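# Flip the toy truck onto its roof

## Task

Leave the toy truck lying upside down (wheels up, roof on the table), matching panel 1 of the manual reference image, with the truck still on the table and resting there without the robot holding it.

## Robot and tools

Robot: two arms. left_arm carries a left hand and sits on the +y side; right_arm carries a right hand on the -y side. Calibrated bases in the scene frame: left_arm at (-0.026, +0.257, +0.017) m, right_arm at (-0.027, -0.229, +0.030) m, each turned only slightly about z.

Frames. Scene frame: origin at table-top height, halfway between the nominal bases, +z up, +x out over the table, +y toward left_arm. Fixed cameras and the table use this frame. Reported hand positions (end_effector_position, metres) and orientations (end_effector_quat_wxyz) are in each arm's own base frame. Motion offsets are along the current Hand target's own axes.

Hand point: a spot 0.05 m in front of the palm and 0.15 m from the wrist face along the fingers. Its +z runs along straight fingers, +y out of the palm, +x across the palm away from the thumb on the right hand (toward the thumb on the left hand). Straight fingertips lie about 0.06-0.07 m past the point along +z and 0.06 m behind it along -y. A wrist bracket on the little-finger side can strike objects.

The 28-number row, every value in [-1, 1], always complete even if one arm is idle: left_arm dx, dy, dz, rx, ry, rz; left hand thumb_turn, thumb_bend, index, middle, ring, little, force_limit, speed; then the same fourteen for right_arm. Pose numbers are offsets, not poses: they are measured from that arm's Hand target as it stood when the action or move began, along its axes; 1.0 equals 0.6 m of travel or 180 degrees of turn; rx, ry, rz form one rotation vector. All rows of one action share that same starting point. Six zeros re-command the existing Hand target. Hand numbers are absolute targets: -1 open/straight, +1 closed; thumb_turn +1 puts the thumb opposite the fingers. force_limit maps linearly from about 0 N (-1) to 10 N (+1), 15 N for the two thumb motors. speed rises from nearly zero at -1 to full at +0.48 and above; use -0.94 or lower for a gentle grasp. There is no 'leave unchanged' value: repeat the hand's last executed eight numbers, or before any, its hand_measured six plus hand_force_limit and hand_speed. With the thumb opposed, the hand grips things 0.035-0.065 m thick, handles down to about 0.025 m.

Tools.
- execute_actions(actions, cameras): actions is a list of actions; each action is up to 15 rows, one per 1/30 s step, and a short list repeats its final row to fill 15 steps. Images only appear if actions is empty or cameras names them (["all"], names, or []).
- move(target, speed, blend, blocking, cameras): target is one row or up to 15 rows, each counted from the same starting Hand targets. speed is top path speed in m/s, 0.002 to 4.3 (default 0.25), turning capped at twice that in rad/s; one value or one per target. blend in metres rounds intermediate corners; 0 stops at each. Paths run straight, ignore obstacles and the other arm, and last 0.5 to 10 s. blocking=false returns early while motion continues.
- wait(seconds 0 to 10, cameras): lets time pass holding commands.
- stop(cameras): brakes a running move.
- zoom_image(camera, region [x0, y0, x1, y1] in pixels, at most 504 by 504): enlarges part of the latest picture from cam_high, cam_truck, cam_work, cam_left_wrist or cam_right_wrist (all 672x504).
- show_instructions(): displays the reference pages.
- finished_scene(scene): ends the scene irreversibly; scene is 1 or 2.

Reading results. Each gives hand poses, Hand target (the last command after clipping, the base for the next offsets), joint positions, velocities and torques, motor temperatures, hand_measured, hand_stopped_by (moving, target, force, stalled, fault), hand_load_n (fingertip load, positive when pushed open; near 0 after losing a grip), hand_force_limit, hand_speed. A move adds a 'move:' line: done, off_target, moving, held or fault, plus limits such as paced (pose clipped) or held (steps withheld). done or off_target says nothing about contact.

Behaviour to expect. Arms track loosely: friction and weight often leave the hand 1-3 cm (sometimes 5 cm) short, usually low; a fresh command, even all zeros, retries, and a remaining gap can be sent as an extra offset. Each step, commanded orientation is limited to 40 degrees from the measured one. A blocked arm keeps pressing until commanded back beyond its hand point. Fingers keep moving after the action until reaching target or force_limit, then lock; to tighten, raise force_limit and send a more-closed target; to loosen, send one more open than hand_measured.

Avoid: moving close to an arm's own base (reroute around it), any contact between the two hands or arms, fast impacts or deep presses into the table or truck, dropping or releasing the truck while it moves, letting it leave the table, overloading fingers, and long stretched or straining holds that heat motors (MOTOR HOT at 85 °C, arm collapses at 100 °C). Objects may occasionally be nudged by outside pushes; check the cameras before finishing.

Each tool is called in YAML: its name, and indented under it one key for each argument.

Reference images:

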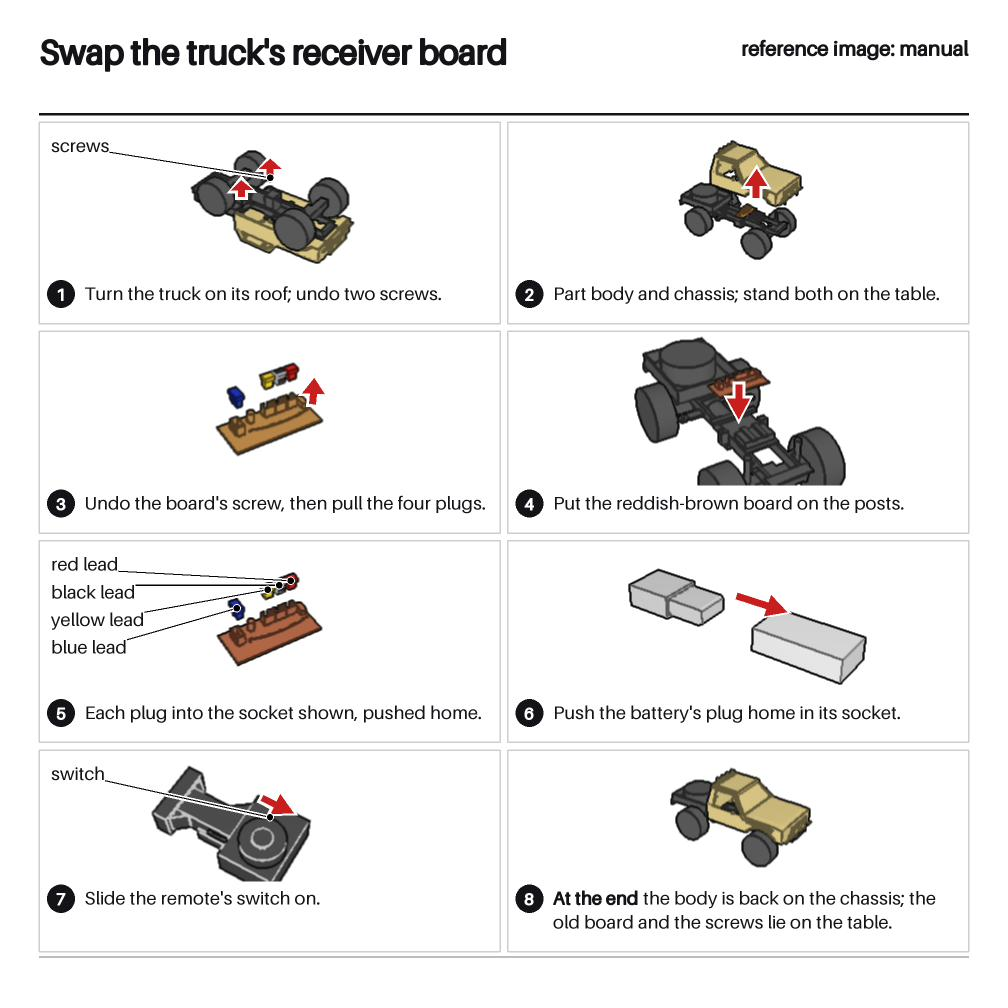

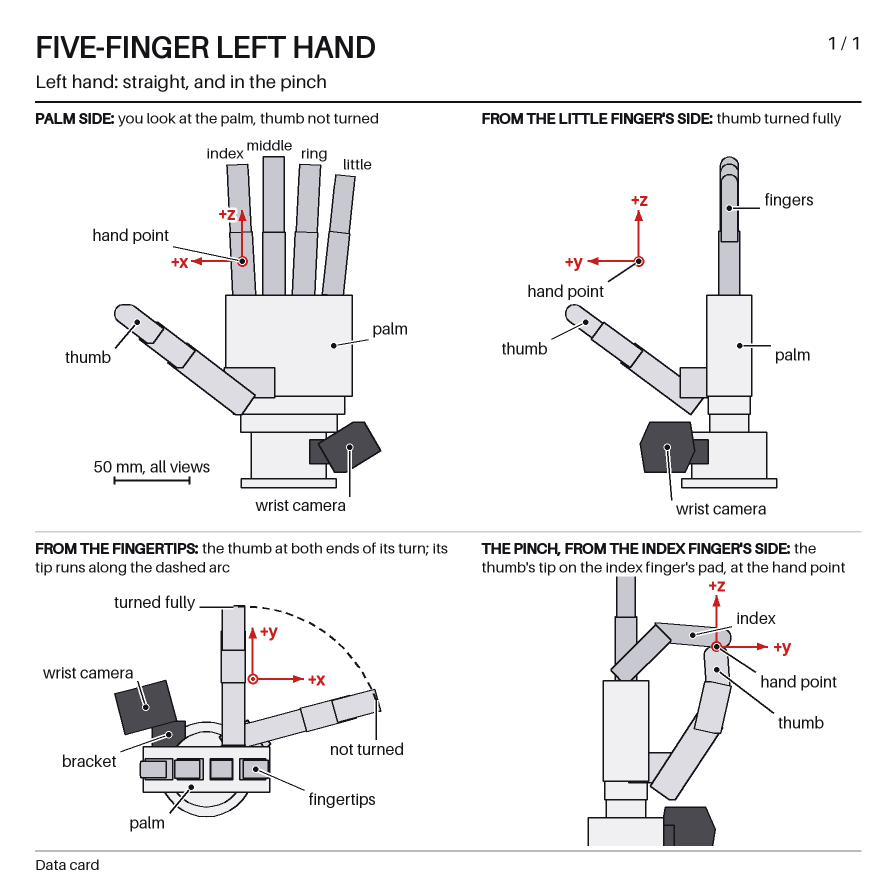

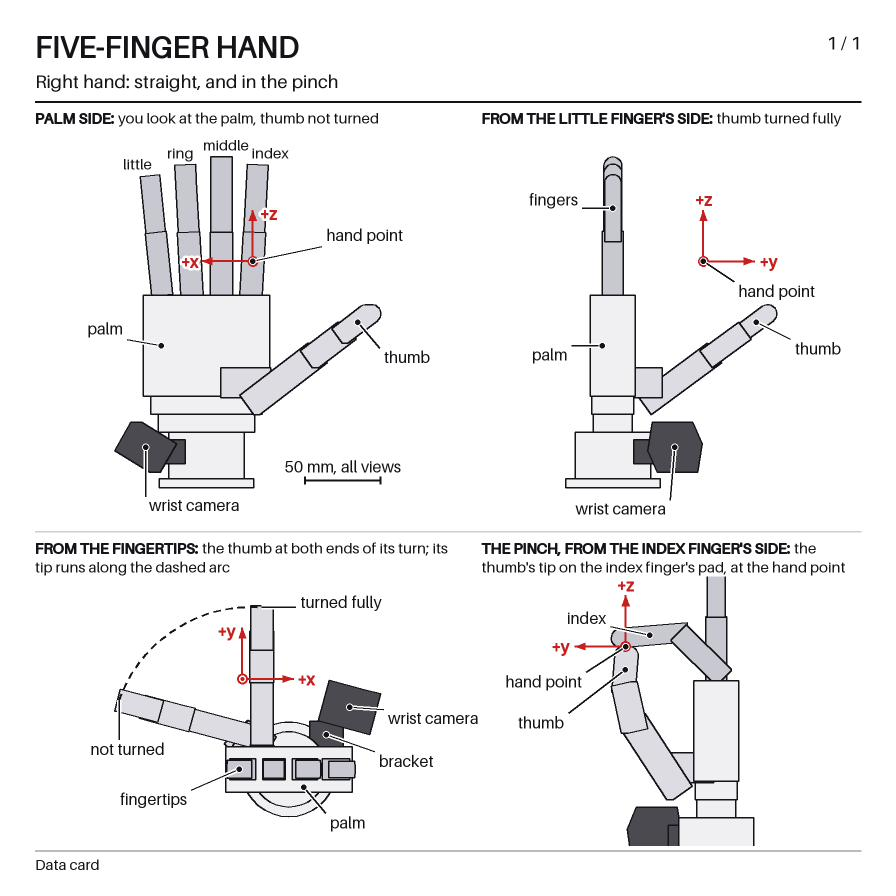

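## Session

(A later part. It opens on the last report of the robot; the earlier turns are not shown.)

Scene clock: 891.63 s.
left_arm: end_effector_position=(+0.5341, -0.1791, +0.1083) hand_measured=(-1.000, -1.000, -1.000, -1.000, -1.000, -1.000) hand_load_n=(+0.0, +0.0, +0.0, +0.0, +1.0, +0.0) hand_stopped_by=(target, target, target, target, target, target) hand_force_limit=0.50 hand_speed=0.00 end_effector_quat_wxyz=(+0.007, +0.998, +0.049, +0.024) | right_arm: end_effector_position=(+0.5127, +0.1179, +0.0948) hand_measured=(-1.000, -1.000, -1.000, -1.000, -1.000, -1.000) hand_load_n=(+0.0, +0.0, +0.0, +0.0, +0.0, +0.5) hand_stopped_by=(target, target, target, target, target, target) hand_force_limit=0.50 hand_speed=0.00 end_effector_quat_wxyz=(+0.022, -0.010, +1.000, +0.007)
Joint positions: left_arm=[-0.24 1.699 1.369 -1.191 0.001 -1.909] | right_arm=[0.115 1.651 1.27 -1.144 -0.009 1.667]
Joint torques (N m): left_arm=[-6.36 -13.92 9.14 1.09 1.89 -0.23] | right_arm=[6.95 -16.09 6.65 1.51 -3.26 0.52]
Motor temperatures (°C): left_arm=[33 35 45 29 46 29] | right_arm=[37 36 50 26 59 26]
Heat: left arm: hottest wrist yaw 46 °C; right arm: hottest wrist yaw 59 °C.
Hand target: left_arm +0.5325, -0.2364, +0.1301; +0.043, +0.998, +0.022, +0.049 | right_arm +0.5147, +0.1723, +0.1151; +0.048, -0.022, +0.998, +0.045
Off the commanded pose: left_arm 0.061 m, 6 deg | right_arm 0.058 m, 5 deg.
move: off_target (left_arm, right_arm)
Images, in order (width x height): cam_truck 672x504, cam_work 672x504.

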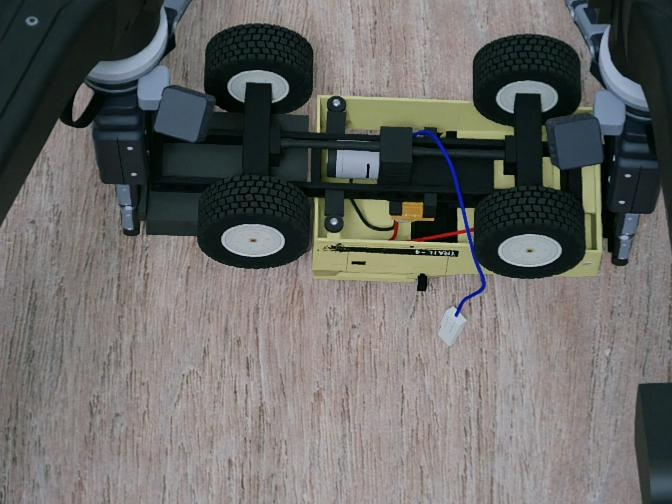

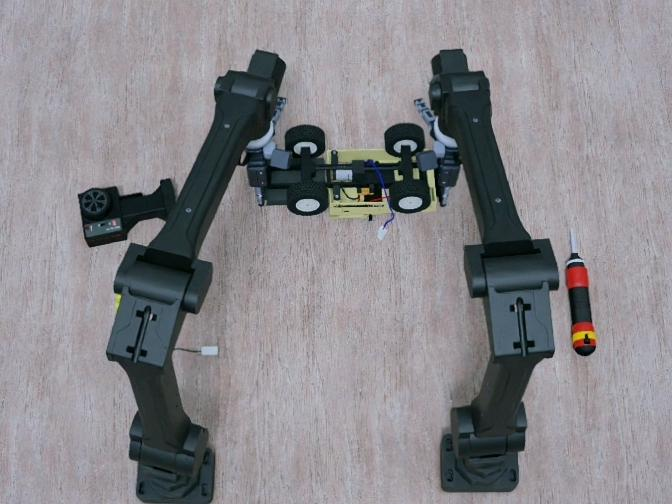

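move:
  target: [-0.007,-0.0058,0.066,0,0,0,-1,-1,-1,-1,-1,-1,0.5,0,0.007,-0.0058,0.066,0,0,0,-1,-1,-1,-1,-1,-1,0.5,0]
  speed: 0.04
  cameras: ["cam_work","cam_truck","cam_high"]

Scene clock: 896.67 s.
left_arm: end_effector_position=(+0.5369, -0.1789, +0.1036) hand_measured=(-1.000, -1.000, -1.000, -1.000, -1.000, -1.000) hand_load_n=(+0.0, +0.0, +0.0, +0.0, +0.5, +0.5) hand_stopped_by=(target, target, target, target, target, target) hand_force_limit=0.50 hand_speed=0.00 end_effector_quat_wxyz=(+0.013, +0.998, +0.049, +0.049) | right_arm: end_effector_position=(+0.5169, +0.1182, +0.0808) hand_measured=(-1.000, -1.000, -1.000, -1.000, -1.000, -1.000) hand_load_n=(+0.0, +0.0, +0.0, +0.0, +0.0, +0.5) hand_stopped_by=(target, target, target, target, target, target) hand_force_limit=0.50 hand_speed=0.00 end_effector_quat_wxyz=(+0.046, -0.008, +0.999, +0.008)
Joint positions: left_arm=[-0.24 1.68 1.322 -1.112 -0.003 -1.909] | right_arm=[0.116 1.647 1.218 -1.048 -0.006 1.671]
Joint torques (N m): left_arm=[-6.59 -9.82 7.45 1.81 1.92 -0.25] | right_arm=[7.06 -12.16 5.86 2.1 -3.18 0.57]
Motor temperatures (°C): left_arm=[33 35 44 29 45 29] | right_arm=[37 36 49 26 58 27]
Heat: left arm: hottest wrist yaw 45 °C; right arm: hottest wrist yaw 58 °C.
Hand target: left_arm +0.5321, -0.2364, +0.0901; +0.043, +0.998, +0.022, +0.049 | right_arm +0.5144, +0.1723, +0.0750; +0.048, -0.022, +0.998, +0.045
Off the commanded pose: left_arm 0.059 m, 5 deg | right_arm 0.054 m, 5 deg.
move: off_target (left_arm, right_arm)
Images, in order (width x height): cam_high 672x504, cam_truck 672x504, cam_work 672x504.

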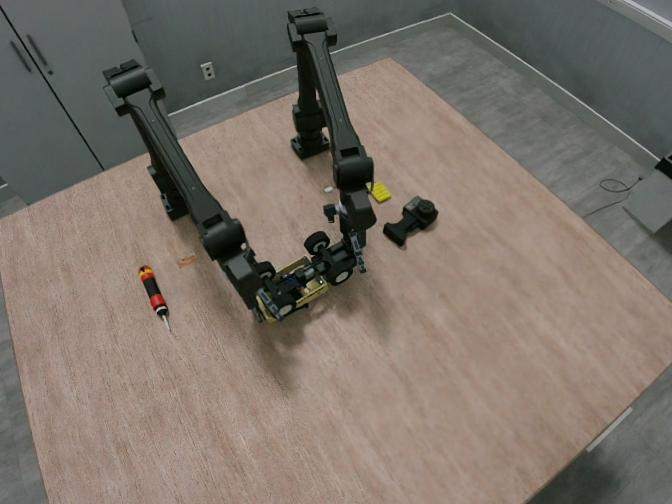

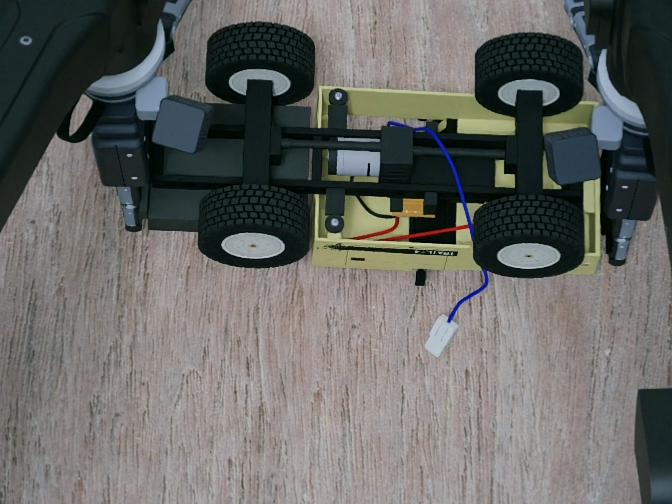

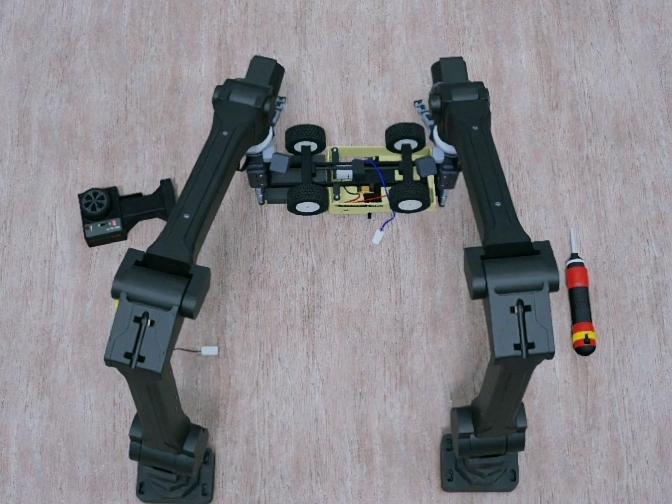

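move:
  target: [-0.0044,-0.0036,0.0413,0,0,0,-1,-1,-1,-1,-1,-1,0.5,0,0.0044,-0.0036,0.0413,0,0,0,-1,-1,-1,-1,-1,-1,0.5,0]
  speed: 0.04
  cameras: ["cam_work","cam_truck"]

Scene clock: 904.37 s.
left_arm: end_effector_position=(+0.5376, -0.1785, +0.0988) hand_measured=(-1.000, -1.000, -1.000, -1.000, -1.000, -1.000) hand_load_n=(+0.0, +0.0, +0.0, +0.0, +0.5, +0.5) hand_stopped_by=(target, target, target, target, target, target) hand_force_limit=0.50 hand_speed=0.00 end_effector_quat_wxyz=(+0.015, +0.997, +0.048, +0.061) | right_arm: end_effector_position=(+0.5198, +0.1186, +0.0731) hand_measured=(-1.000, -1.000, -1.000, -1.000, -1.000, -1.000) hand_load_n=(+0.0, +0.0, +0.0, +0.0, +0.5, +0.5) hand_stopped_by=(target, target, target, target, target, target) hand_force_limit=0.50 hand_speed=0.00 end_effector_quat_wxyz=(+0.060, -0.007, +0.998, +0.010)
Joint positions: left_arm=[-0.24 1.672 1.293 -1.066 -0.007 -1.907] | right_arm=[0.116 1.647 1.19 -0.992 -0.007 1.672]
Joint torques (N m): left_arm=[-6.48 -7.65 6.5 2.35 1.99 -0.28] | right_arm=[7 -10.7 5.08 2.43 -3.09 0.49]
Motor temperatures (°C): left_arm=[34 35 42 29 45 29] | right_arm=[37 36 49 26 57 27]
Heat: left arm: hottest wrist yaw 45 °C; right arm: hottest wrist yaw 57 °C.
Hand target: left_arm +0.5318, -0.2365, +0.0650; +0.043, +0.998, +0.022, +0.049 | right_arm +0.5141, +0.1722, +0.0499; +0.048, -0.021, +0.998, +0.045
Off the commanded pose: left_arm 0.067 m, 5 deg | right_arm 0.059 m, 5 deg.
move: off_target (left_arm, right_arm)
Images, in order (width x height): cam_truck 672x504, cam_work 672x504.

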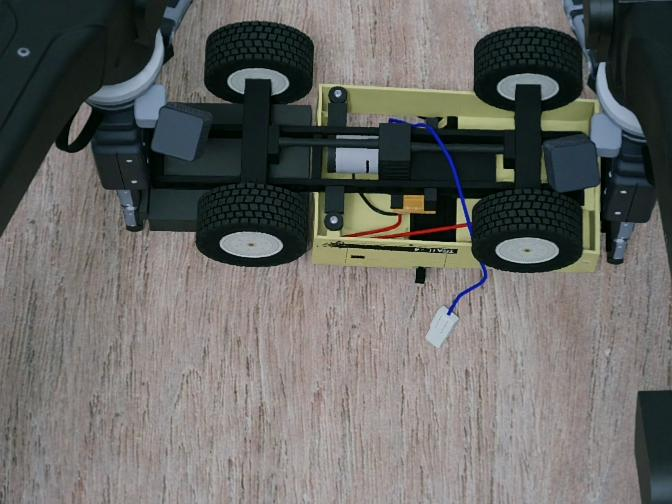

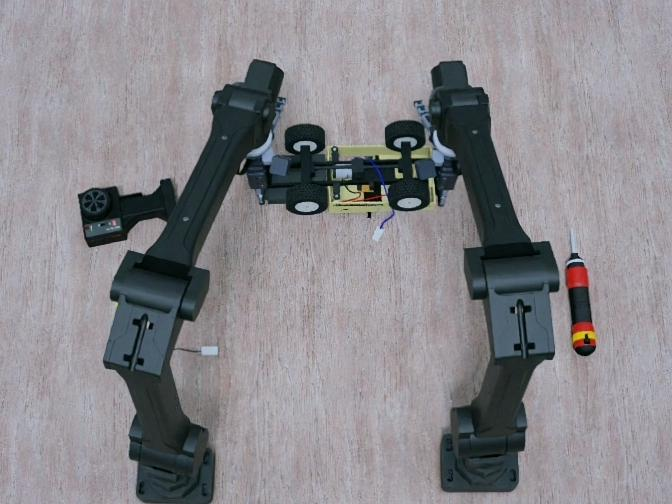

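move:
  target: [0.0035,0.0029,-0.033,0,0,0,-1,-1,-1,-1,-1,-1,0.5,0,0.0035,-0.0029,0.033,0,0,0,-1,-1,-1,-1,-1,-1,0.5,0]
  speed: 0.04
  cameras: ["cam_work","cam_truck"]

Scene clock: 914.77 s.
left_arm: end_effector_position=(+0.5395, -0.1826, +0.1107) hand_measured=(-1.000, -1.000, -1.000, -1.000, -1.000, -1.000) hand_load_n=(+0.0, +0.0, +0.0, +0.0, +0.5, +0.5) hand_stopped_by=(target, target, target, target, target, target) hand_force_limit=0.50 hand_speed=0.00 end_effector_quat_wxyz=(+0.022, +0.996, +0.047, +0.070) | right_arm: end_effector_position=(+0.5213, +0.1164, +0.0588) hand_measured=(-1.000, -1.000, -1.000, -1.000, -1.000, -1.000) hand_load_n=(+0.0, +0.0, +0.0, +0.0, +0.0, +0.5) hand_stopped_by=(target, target, target, target, target, target) hand_force_limit=0.50 hand_speed=0.00 end_effector_quat_wxyz=(+0.067, -0.007, +0.998, +0.005)
Joint positions: left_arm=[-0.243 1.656 1.3 -1.067 0.001 -1.909] | right_arm=[0.116 1.659 1.163 -0.94 0.005 1.672]
Joint torques (N m): left_arm=[-6.3 -7.59 8.61 0.83 1.68 -0.28] | right_arm=[6.65 -9.17 5.15 2.37 -3.59 0.5]
Motor temperatures (°C): left_arm=[34 34 41 29 45 29] | right_arm=[37 36 48 26 57 27]
Heat: left arm: hottest wrist yaw 45 °C; right arm: hottest wrist yaw 57 °C.
Hand target: left_arm +0.5321, -0.2365, +0.0852; +0.043, +0.998, +0.022, +0.049 | right_arm +0.5140, +0.1722, +0.0300; +0.048, -0.021, +0.998, +0.045
Off the commanded pose: left_arm 0.060 m, 5 deg | right_arm 0.063 m, 5 deg.
move: off_target (left_arm, right_arm)
Images, in order (width x height): cam_truck 672x504, cam_work 672x504.

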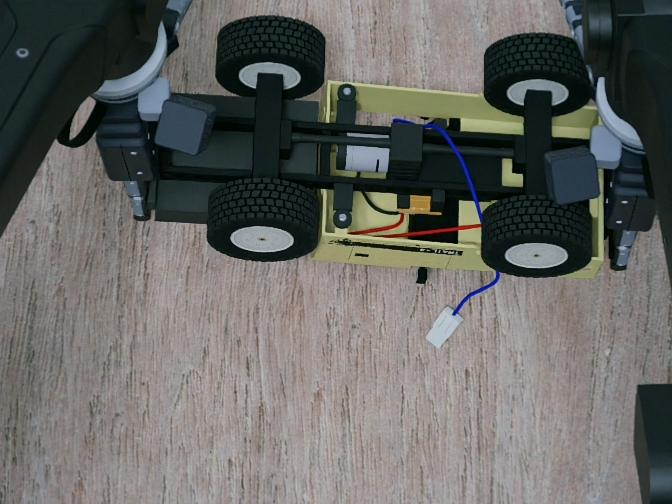

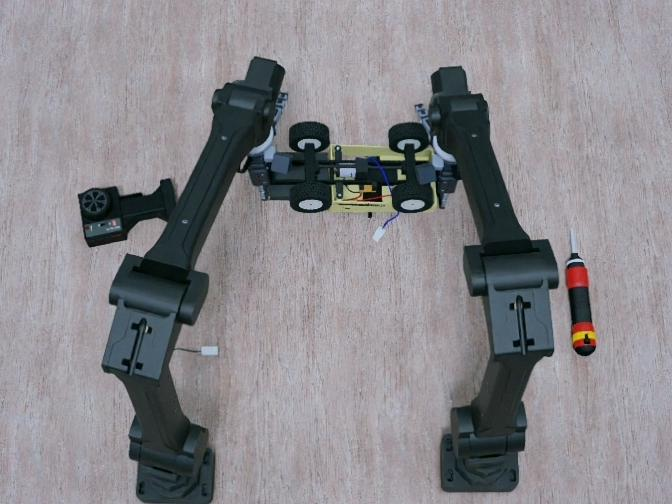

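move:
  target:
    - [0.0032,-0.0472,-0.034,0,0,0,-1,-1,-1,-1,-1,-1,0.5,0,-0.0043,-0.0462,-0.0457,0,0,0,-1,-1,-1,-1,-1,-1,0.5,0]
    - [0.0032,-0.097,-0.0383,0,0,0,-1,-1,-1,-1,-1,-1,0.5,0,-0.0043,-0.096,-0.05,0,0,0,-1,-1,-1,-1,-1,-1,0.5,0]
    - [0.0032,-0.1633,-0.0442,0,0,0,-1,-1,-1,-1,-1,-1,0.5,0,-0.0043,-0.1623,-0.0558,0,0,0,-1,-1,-1,-1,-1,-1,0.5,0]
  speed: [0.04,0.04,0.06]
  cameras: ["cam_work","cam_truck","cam_high"]

Scene clock: 930.40 s.
left_arm: end_effector_position=(+0.5248, -0.1413, +0.0881) hand_measured=(-1.000, -1.000, -1.000, -1.000, -1.000, -1.000) hand_load_n=(+0.0, +0.0, +0.0, +0.0, +0.0, +0.0) hand_stopped_by=(target, target, target, target, target, target) hand_force_limit=0.50 hand_speed=0.00 end_effector_quat_wxyz=(+0.039, +0.998, +0.023, +0.036) | right_arm: end_effector_position=(+0.5131, +0.0782, +0.0529) hand_measured=(-1.000, -1.000, -1.000, -1.000, -1.000, -1.000) hand_load_n=(+0.0, +0.0, +0.0, -1.0, +0.0, +0.0) hand_stopped_by=(target, target, target, target, target, target) hand_force_limit=0.50 hand_speed=0.00 end_effector_quat_wxyz=(+0.047, -0.021, +0.998, +0.047)
Joint positions: left_arm=[-0.14 1.667 1.256 -1.076 0.066 -1.759] | right_arm=[-0.002 1.675 1.155 -0.958 -0.097 1.532]
Joint torques (N m): left_arm=[-0.03 -13.57 8.25 -0.12 0.27 0.15] | right_arm=[-1.32 -12.63 7.49 0.24 -0.04 -0.09]
Motor temperatures (°C): left_arm=[34 34 40 29 43 29] | right_arm=[37 36 47 26 57 27]
Heat: left arm: hottest wrist yaw 43 °C; right arm: hottest wrist yaw 57 °C.
Hand target: left_arm +0.5274, -0.1367, +0.1030; +0.043, +0.998, +0.022, +0.049 | right_arm +0.5180, +0.0723, +0.0549; +0.048, -0.021, +0.998, +0.045
Off the commanded pose: left_arm 0.016 m, 2 deg | right_arm 0.008 m, 0 deg.
move: off_target (left_arm)
Images, in order (width x height): cam_high 672x504, cam_truck 672x504, cam_work 672x504.

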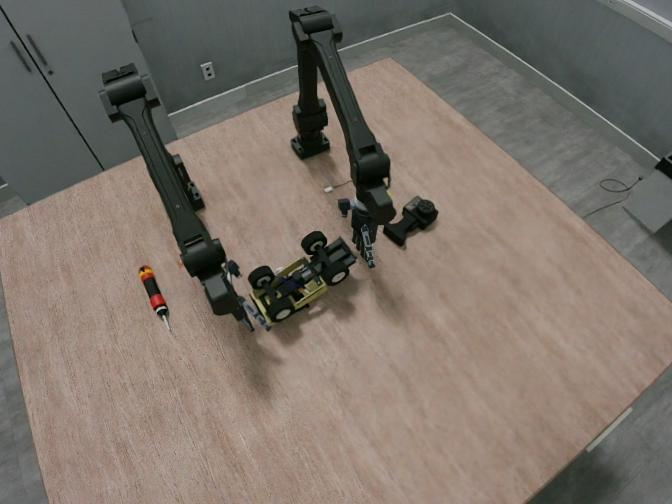

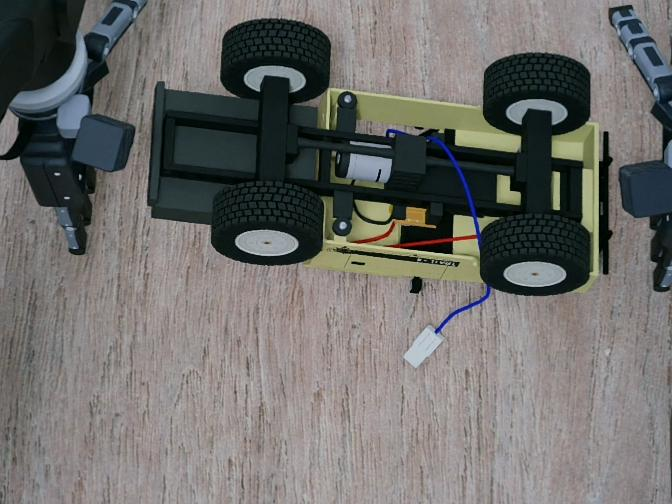

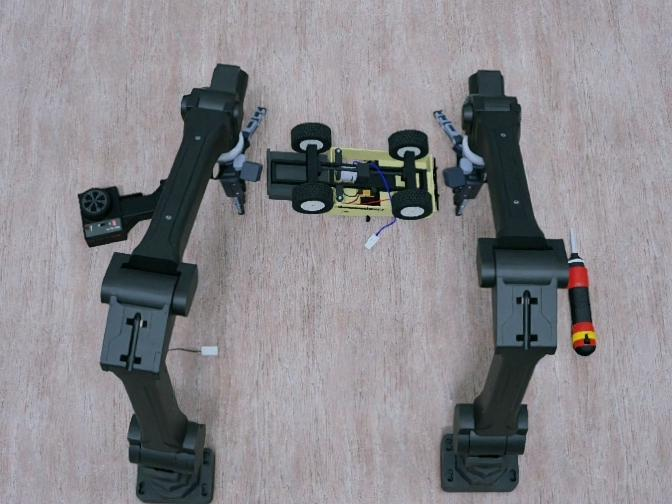

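move:
  target:
    - [0,-0.05,0,0,0,0,-1,-1,-1,-1,-1,-1,0.5,0,0,-0.05,0,0,0,0,-1,-1,-1,-1,-1,-1,0.5,0]
    - [0,-0.05,-0.25,0,0,0,-1,-1,-1,-1,-1,-1,0.5,0,0,-0.05,-0.25,0,0,0,-1,-1,-1,-1,-1,-1,0.5,0]
  speed: [0.08,0.2]
  cameras: ["cam_work","cam_truck"]

Scene clock: 936.17 s.
left_arm: end_effector_position=(+0.5000, -0.0996, +0.2247) hand_measured=(-1.000, -1.000, -1.000, -1.000, -1.000, -1.000) hand_load_n=(+0.0, +0.0, +0.0, +0.0, +0.0, +0.0) hand_stopped_by=(target, target, target, target, target, target) hand_force_limit=0.50 hand_speed=0.00 end_effector_quat_wxyz=(+0.040, +0.999, +0.022, +0.026) | right_arm: end_effector_position=(+0.4917, +0.0337, +0.1792) hand_measured=(-1.000, -1.000, -1.000, -1.000, -1.000, -1.000) hand_load_n=(+0.0, +0.0, +0.0, +0.0, +0.0, +0.0) hand_stopped_by=(target, target, target, target, target, target) hand_force_limit=0.50 hand_speed=0.00 end_effector_quat_wxyz=(+0.025, -0.018, +0.998, +0.048)
Joint positions: left_arm=[-0.056 1.524 1.454 -1.444 0.075 -1.672] | right_arm=[-0.1 1.54 1.35 -1.341 -0.101 1.437]
Joint torques (N m): left_arm=[0.09 -10.99 12.72 -0.31 0.27 0.15] | right_arm=[-0.44 -13.45 10.61 0.25 -0.24 -0.1]
Heat: left arm: hottest wrist yaw 42 °C; right arm: hottest wrist yaw 54 °C.
Hand target: left_arm +0.5112, -0.0943, +0.2491; +0.043, +0.998, +0.022, +0.049 | right_arm +0.5054, +0.0288, +0.2011; +0.048, -0.022, +0.998, +0.045
Off the commanded pose: left_arm 0.027 m, 3 deg | right_arm 0.026 m, 3 deg.
move: off_target (left_arm, right_arm)
Images, in order (width x height): cam_truck 672x504, cam_work 672x504.

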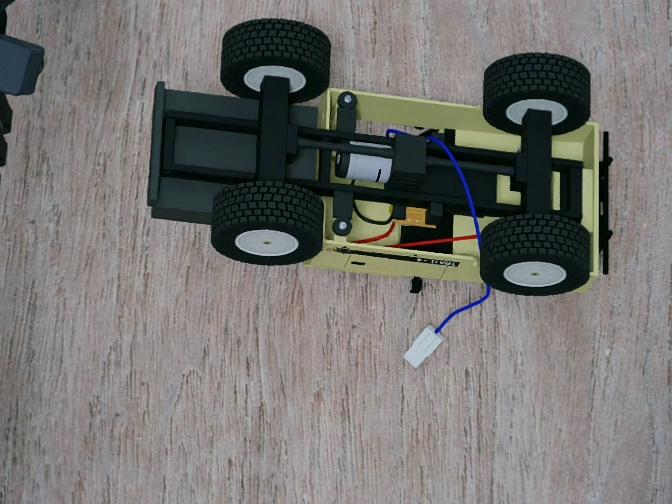

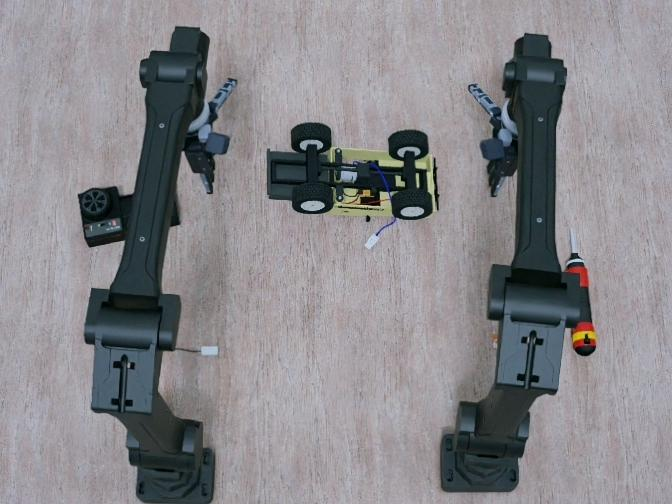

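Truck rests inverted and stable, hands clear.

finished_scene:
  scene: 1

The scene is finished: the task was done.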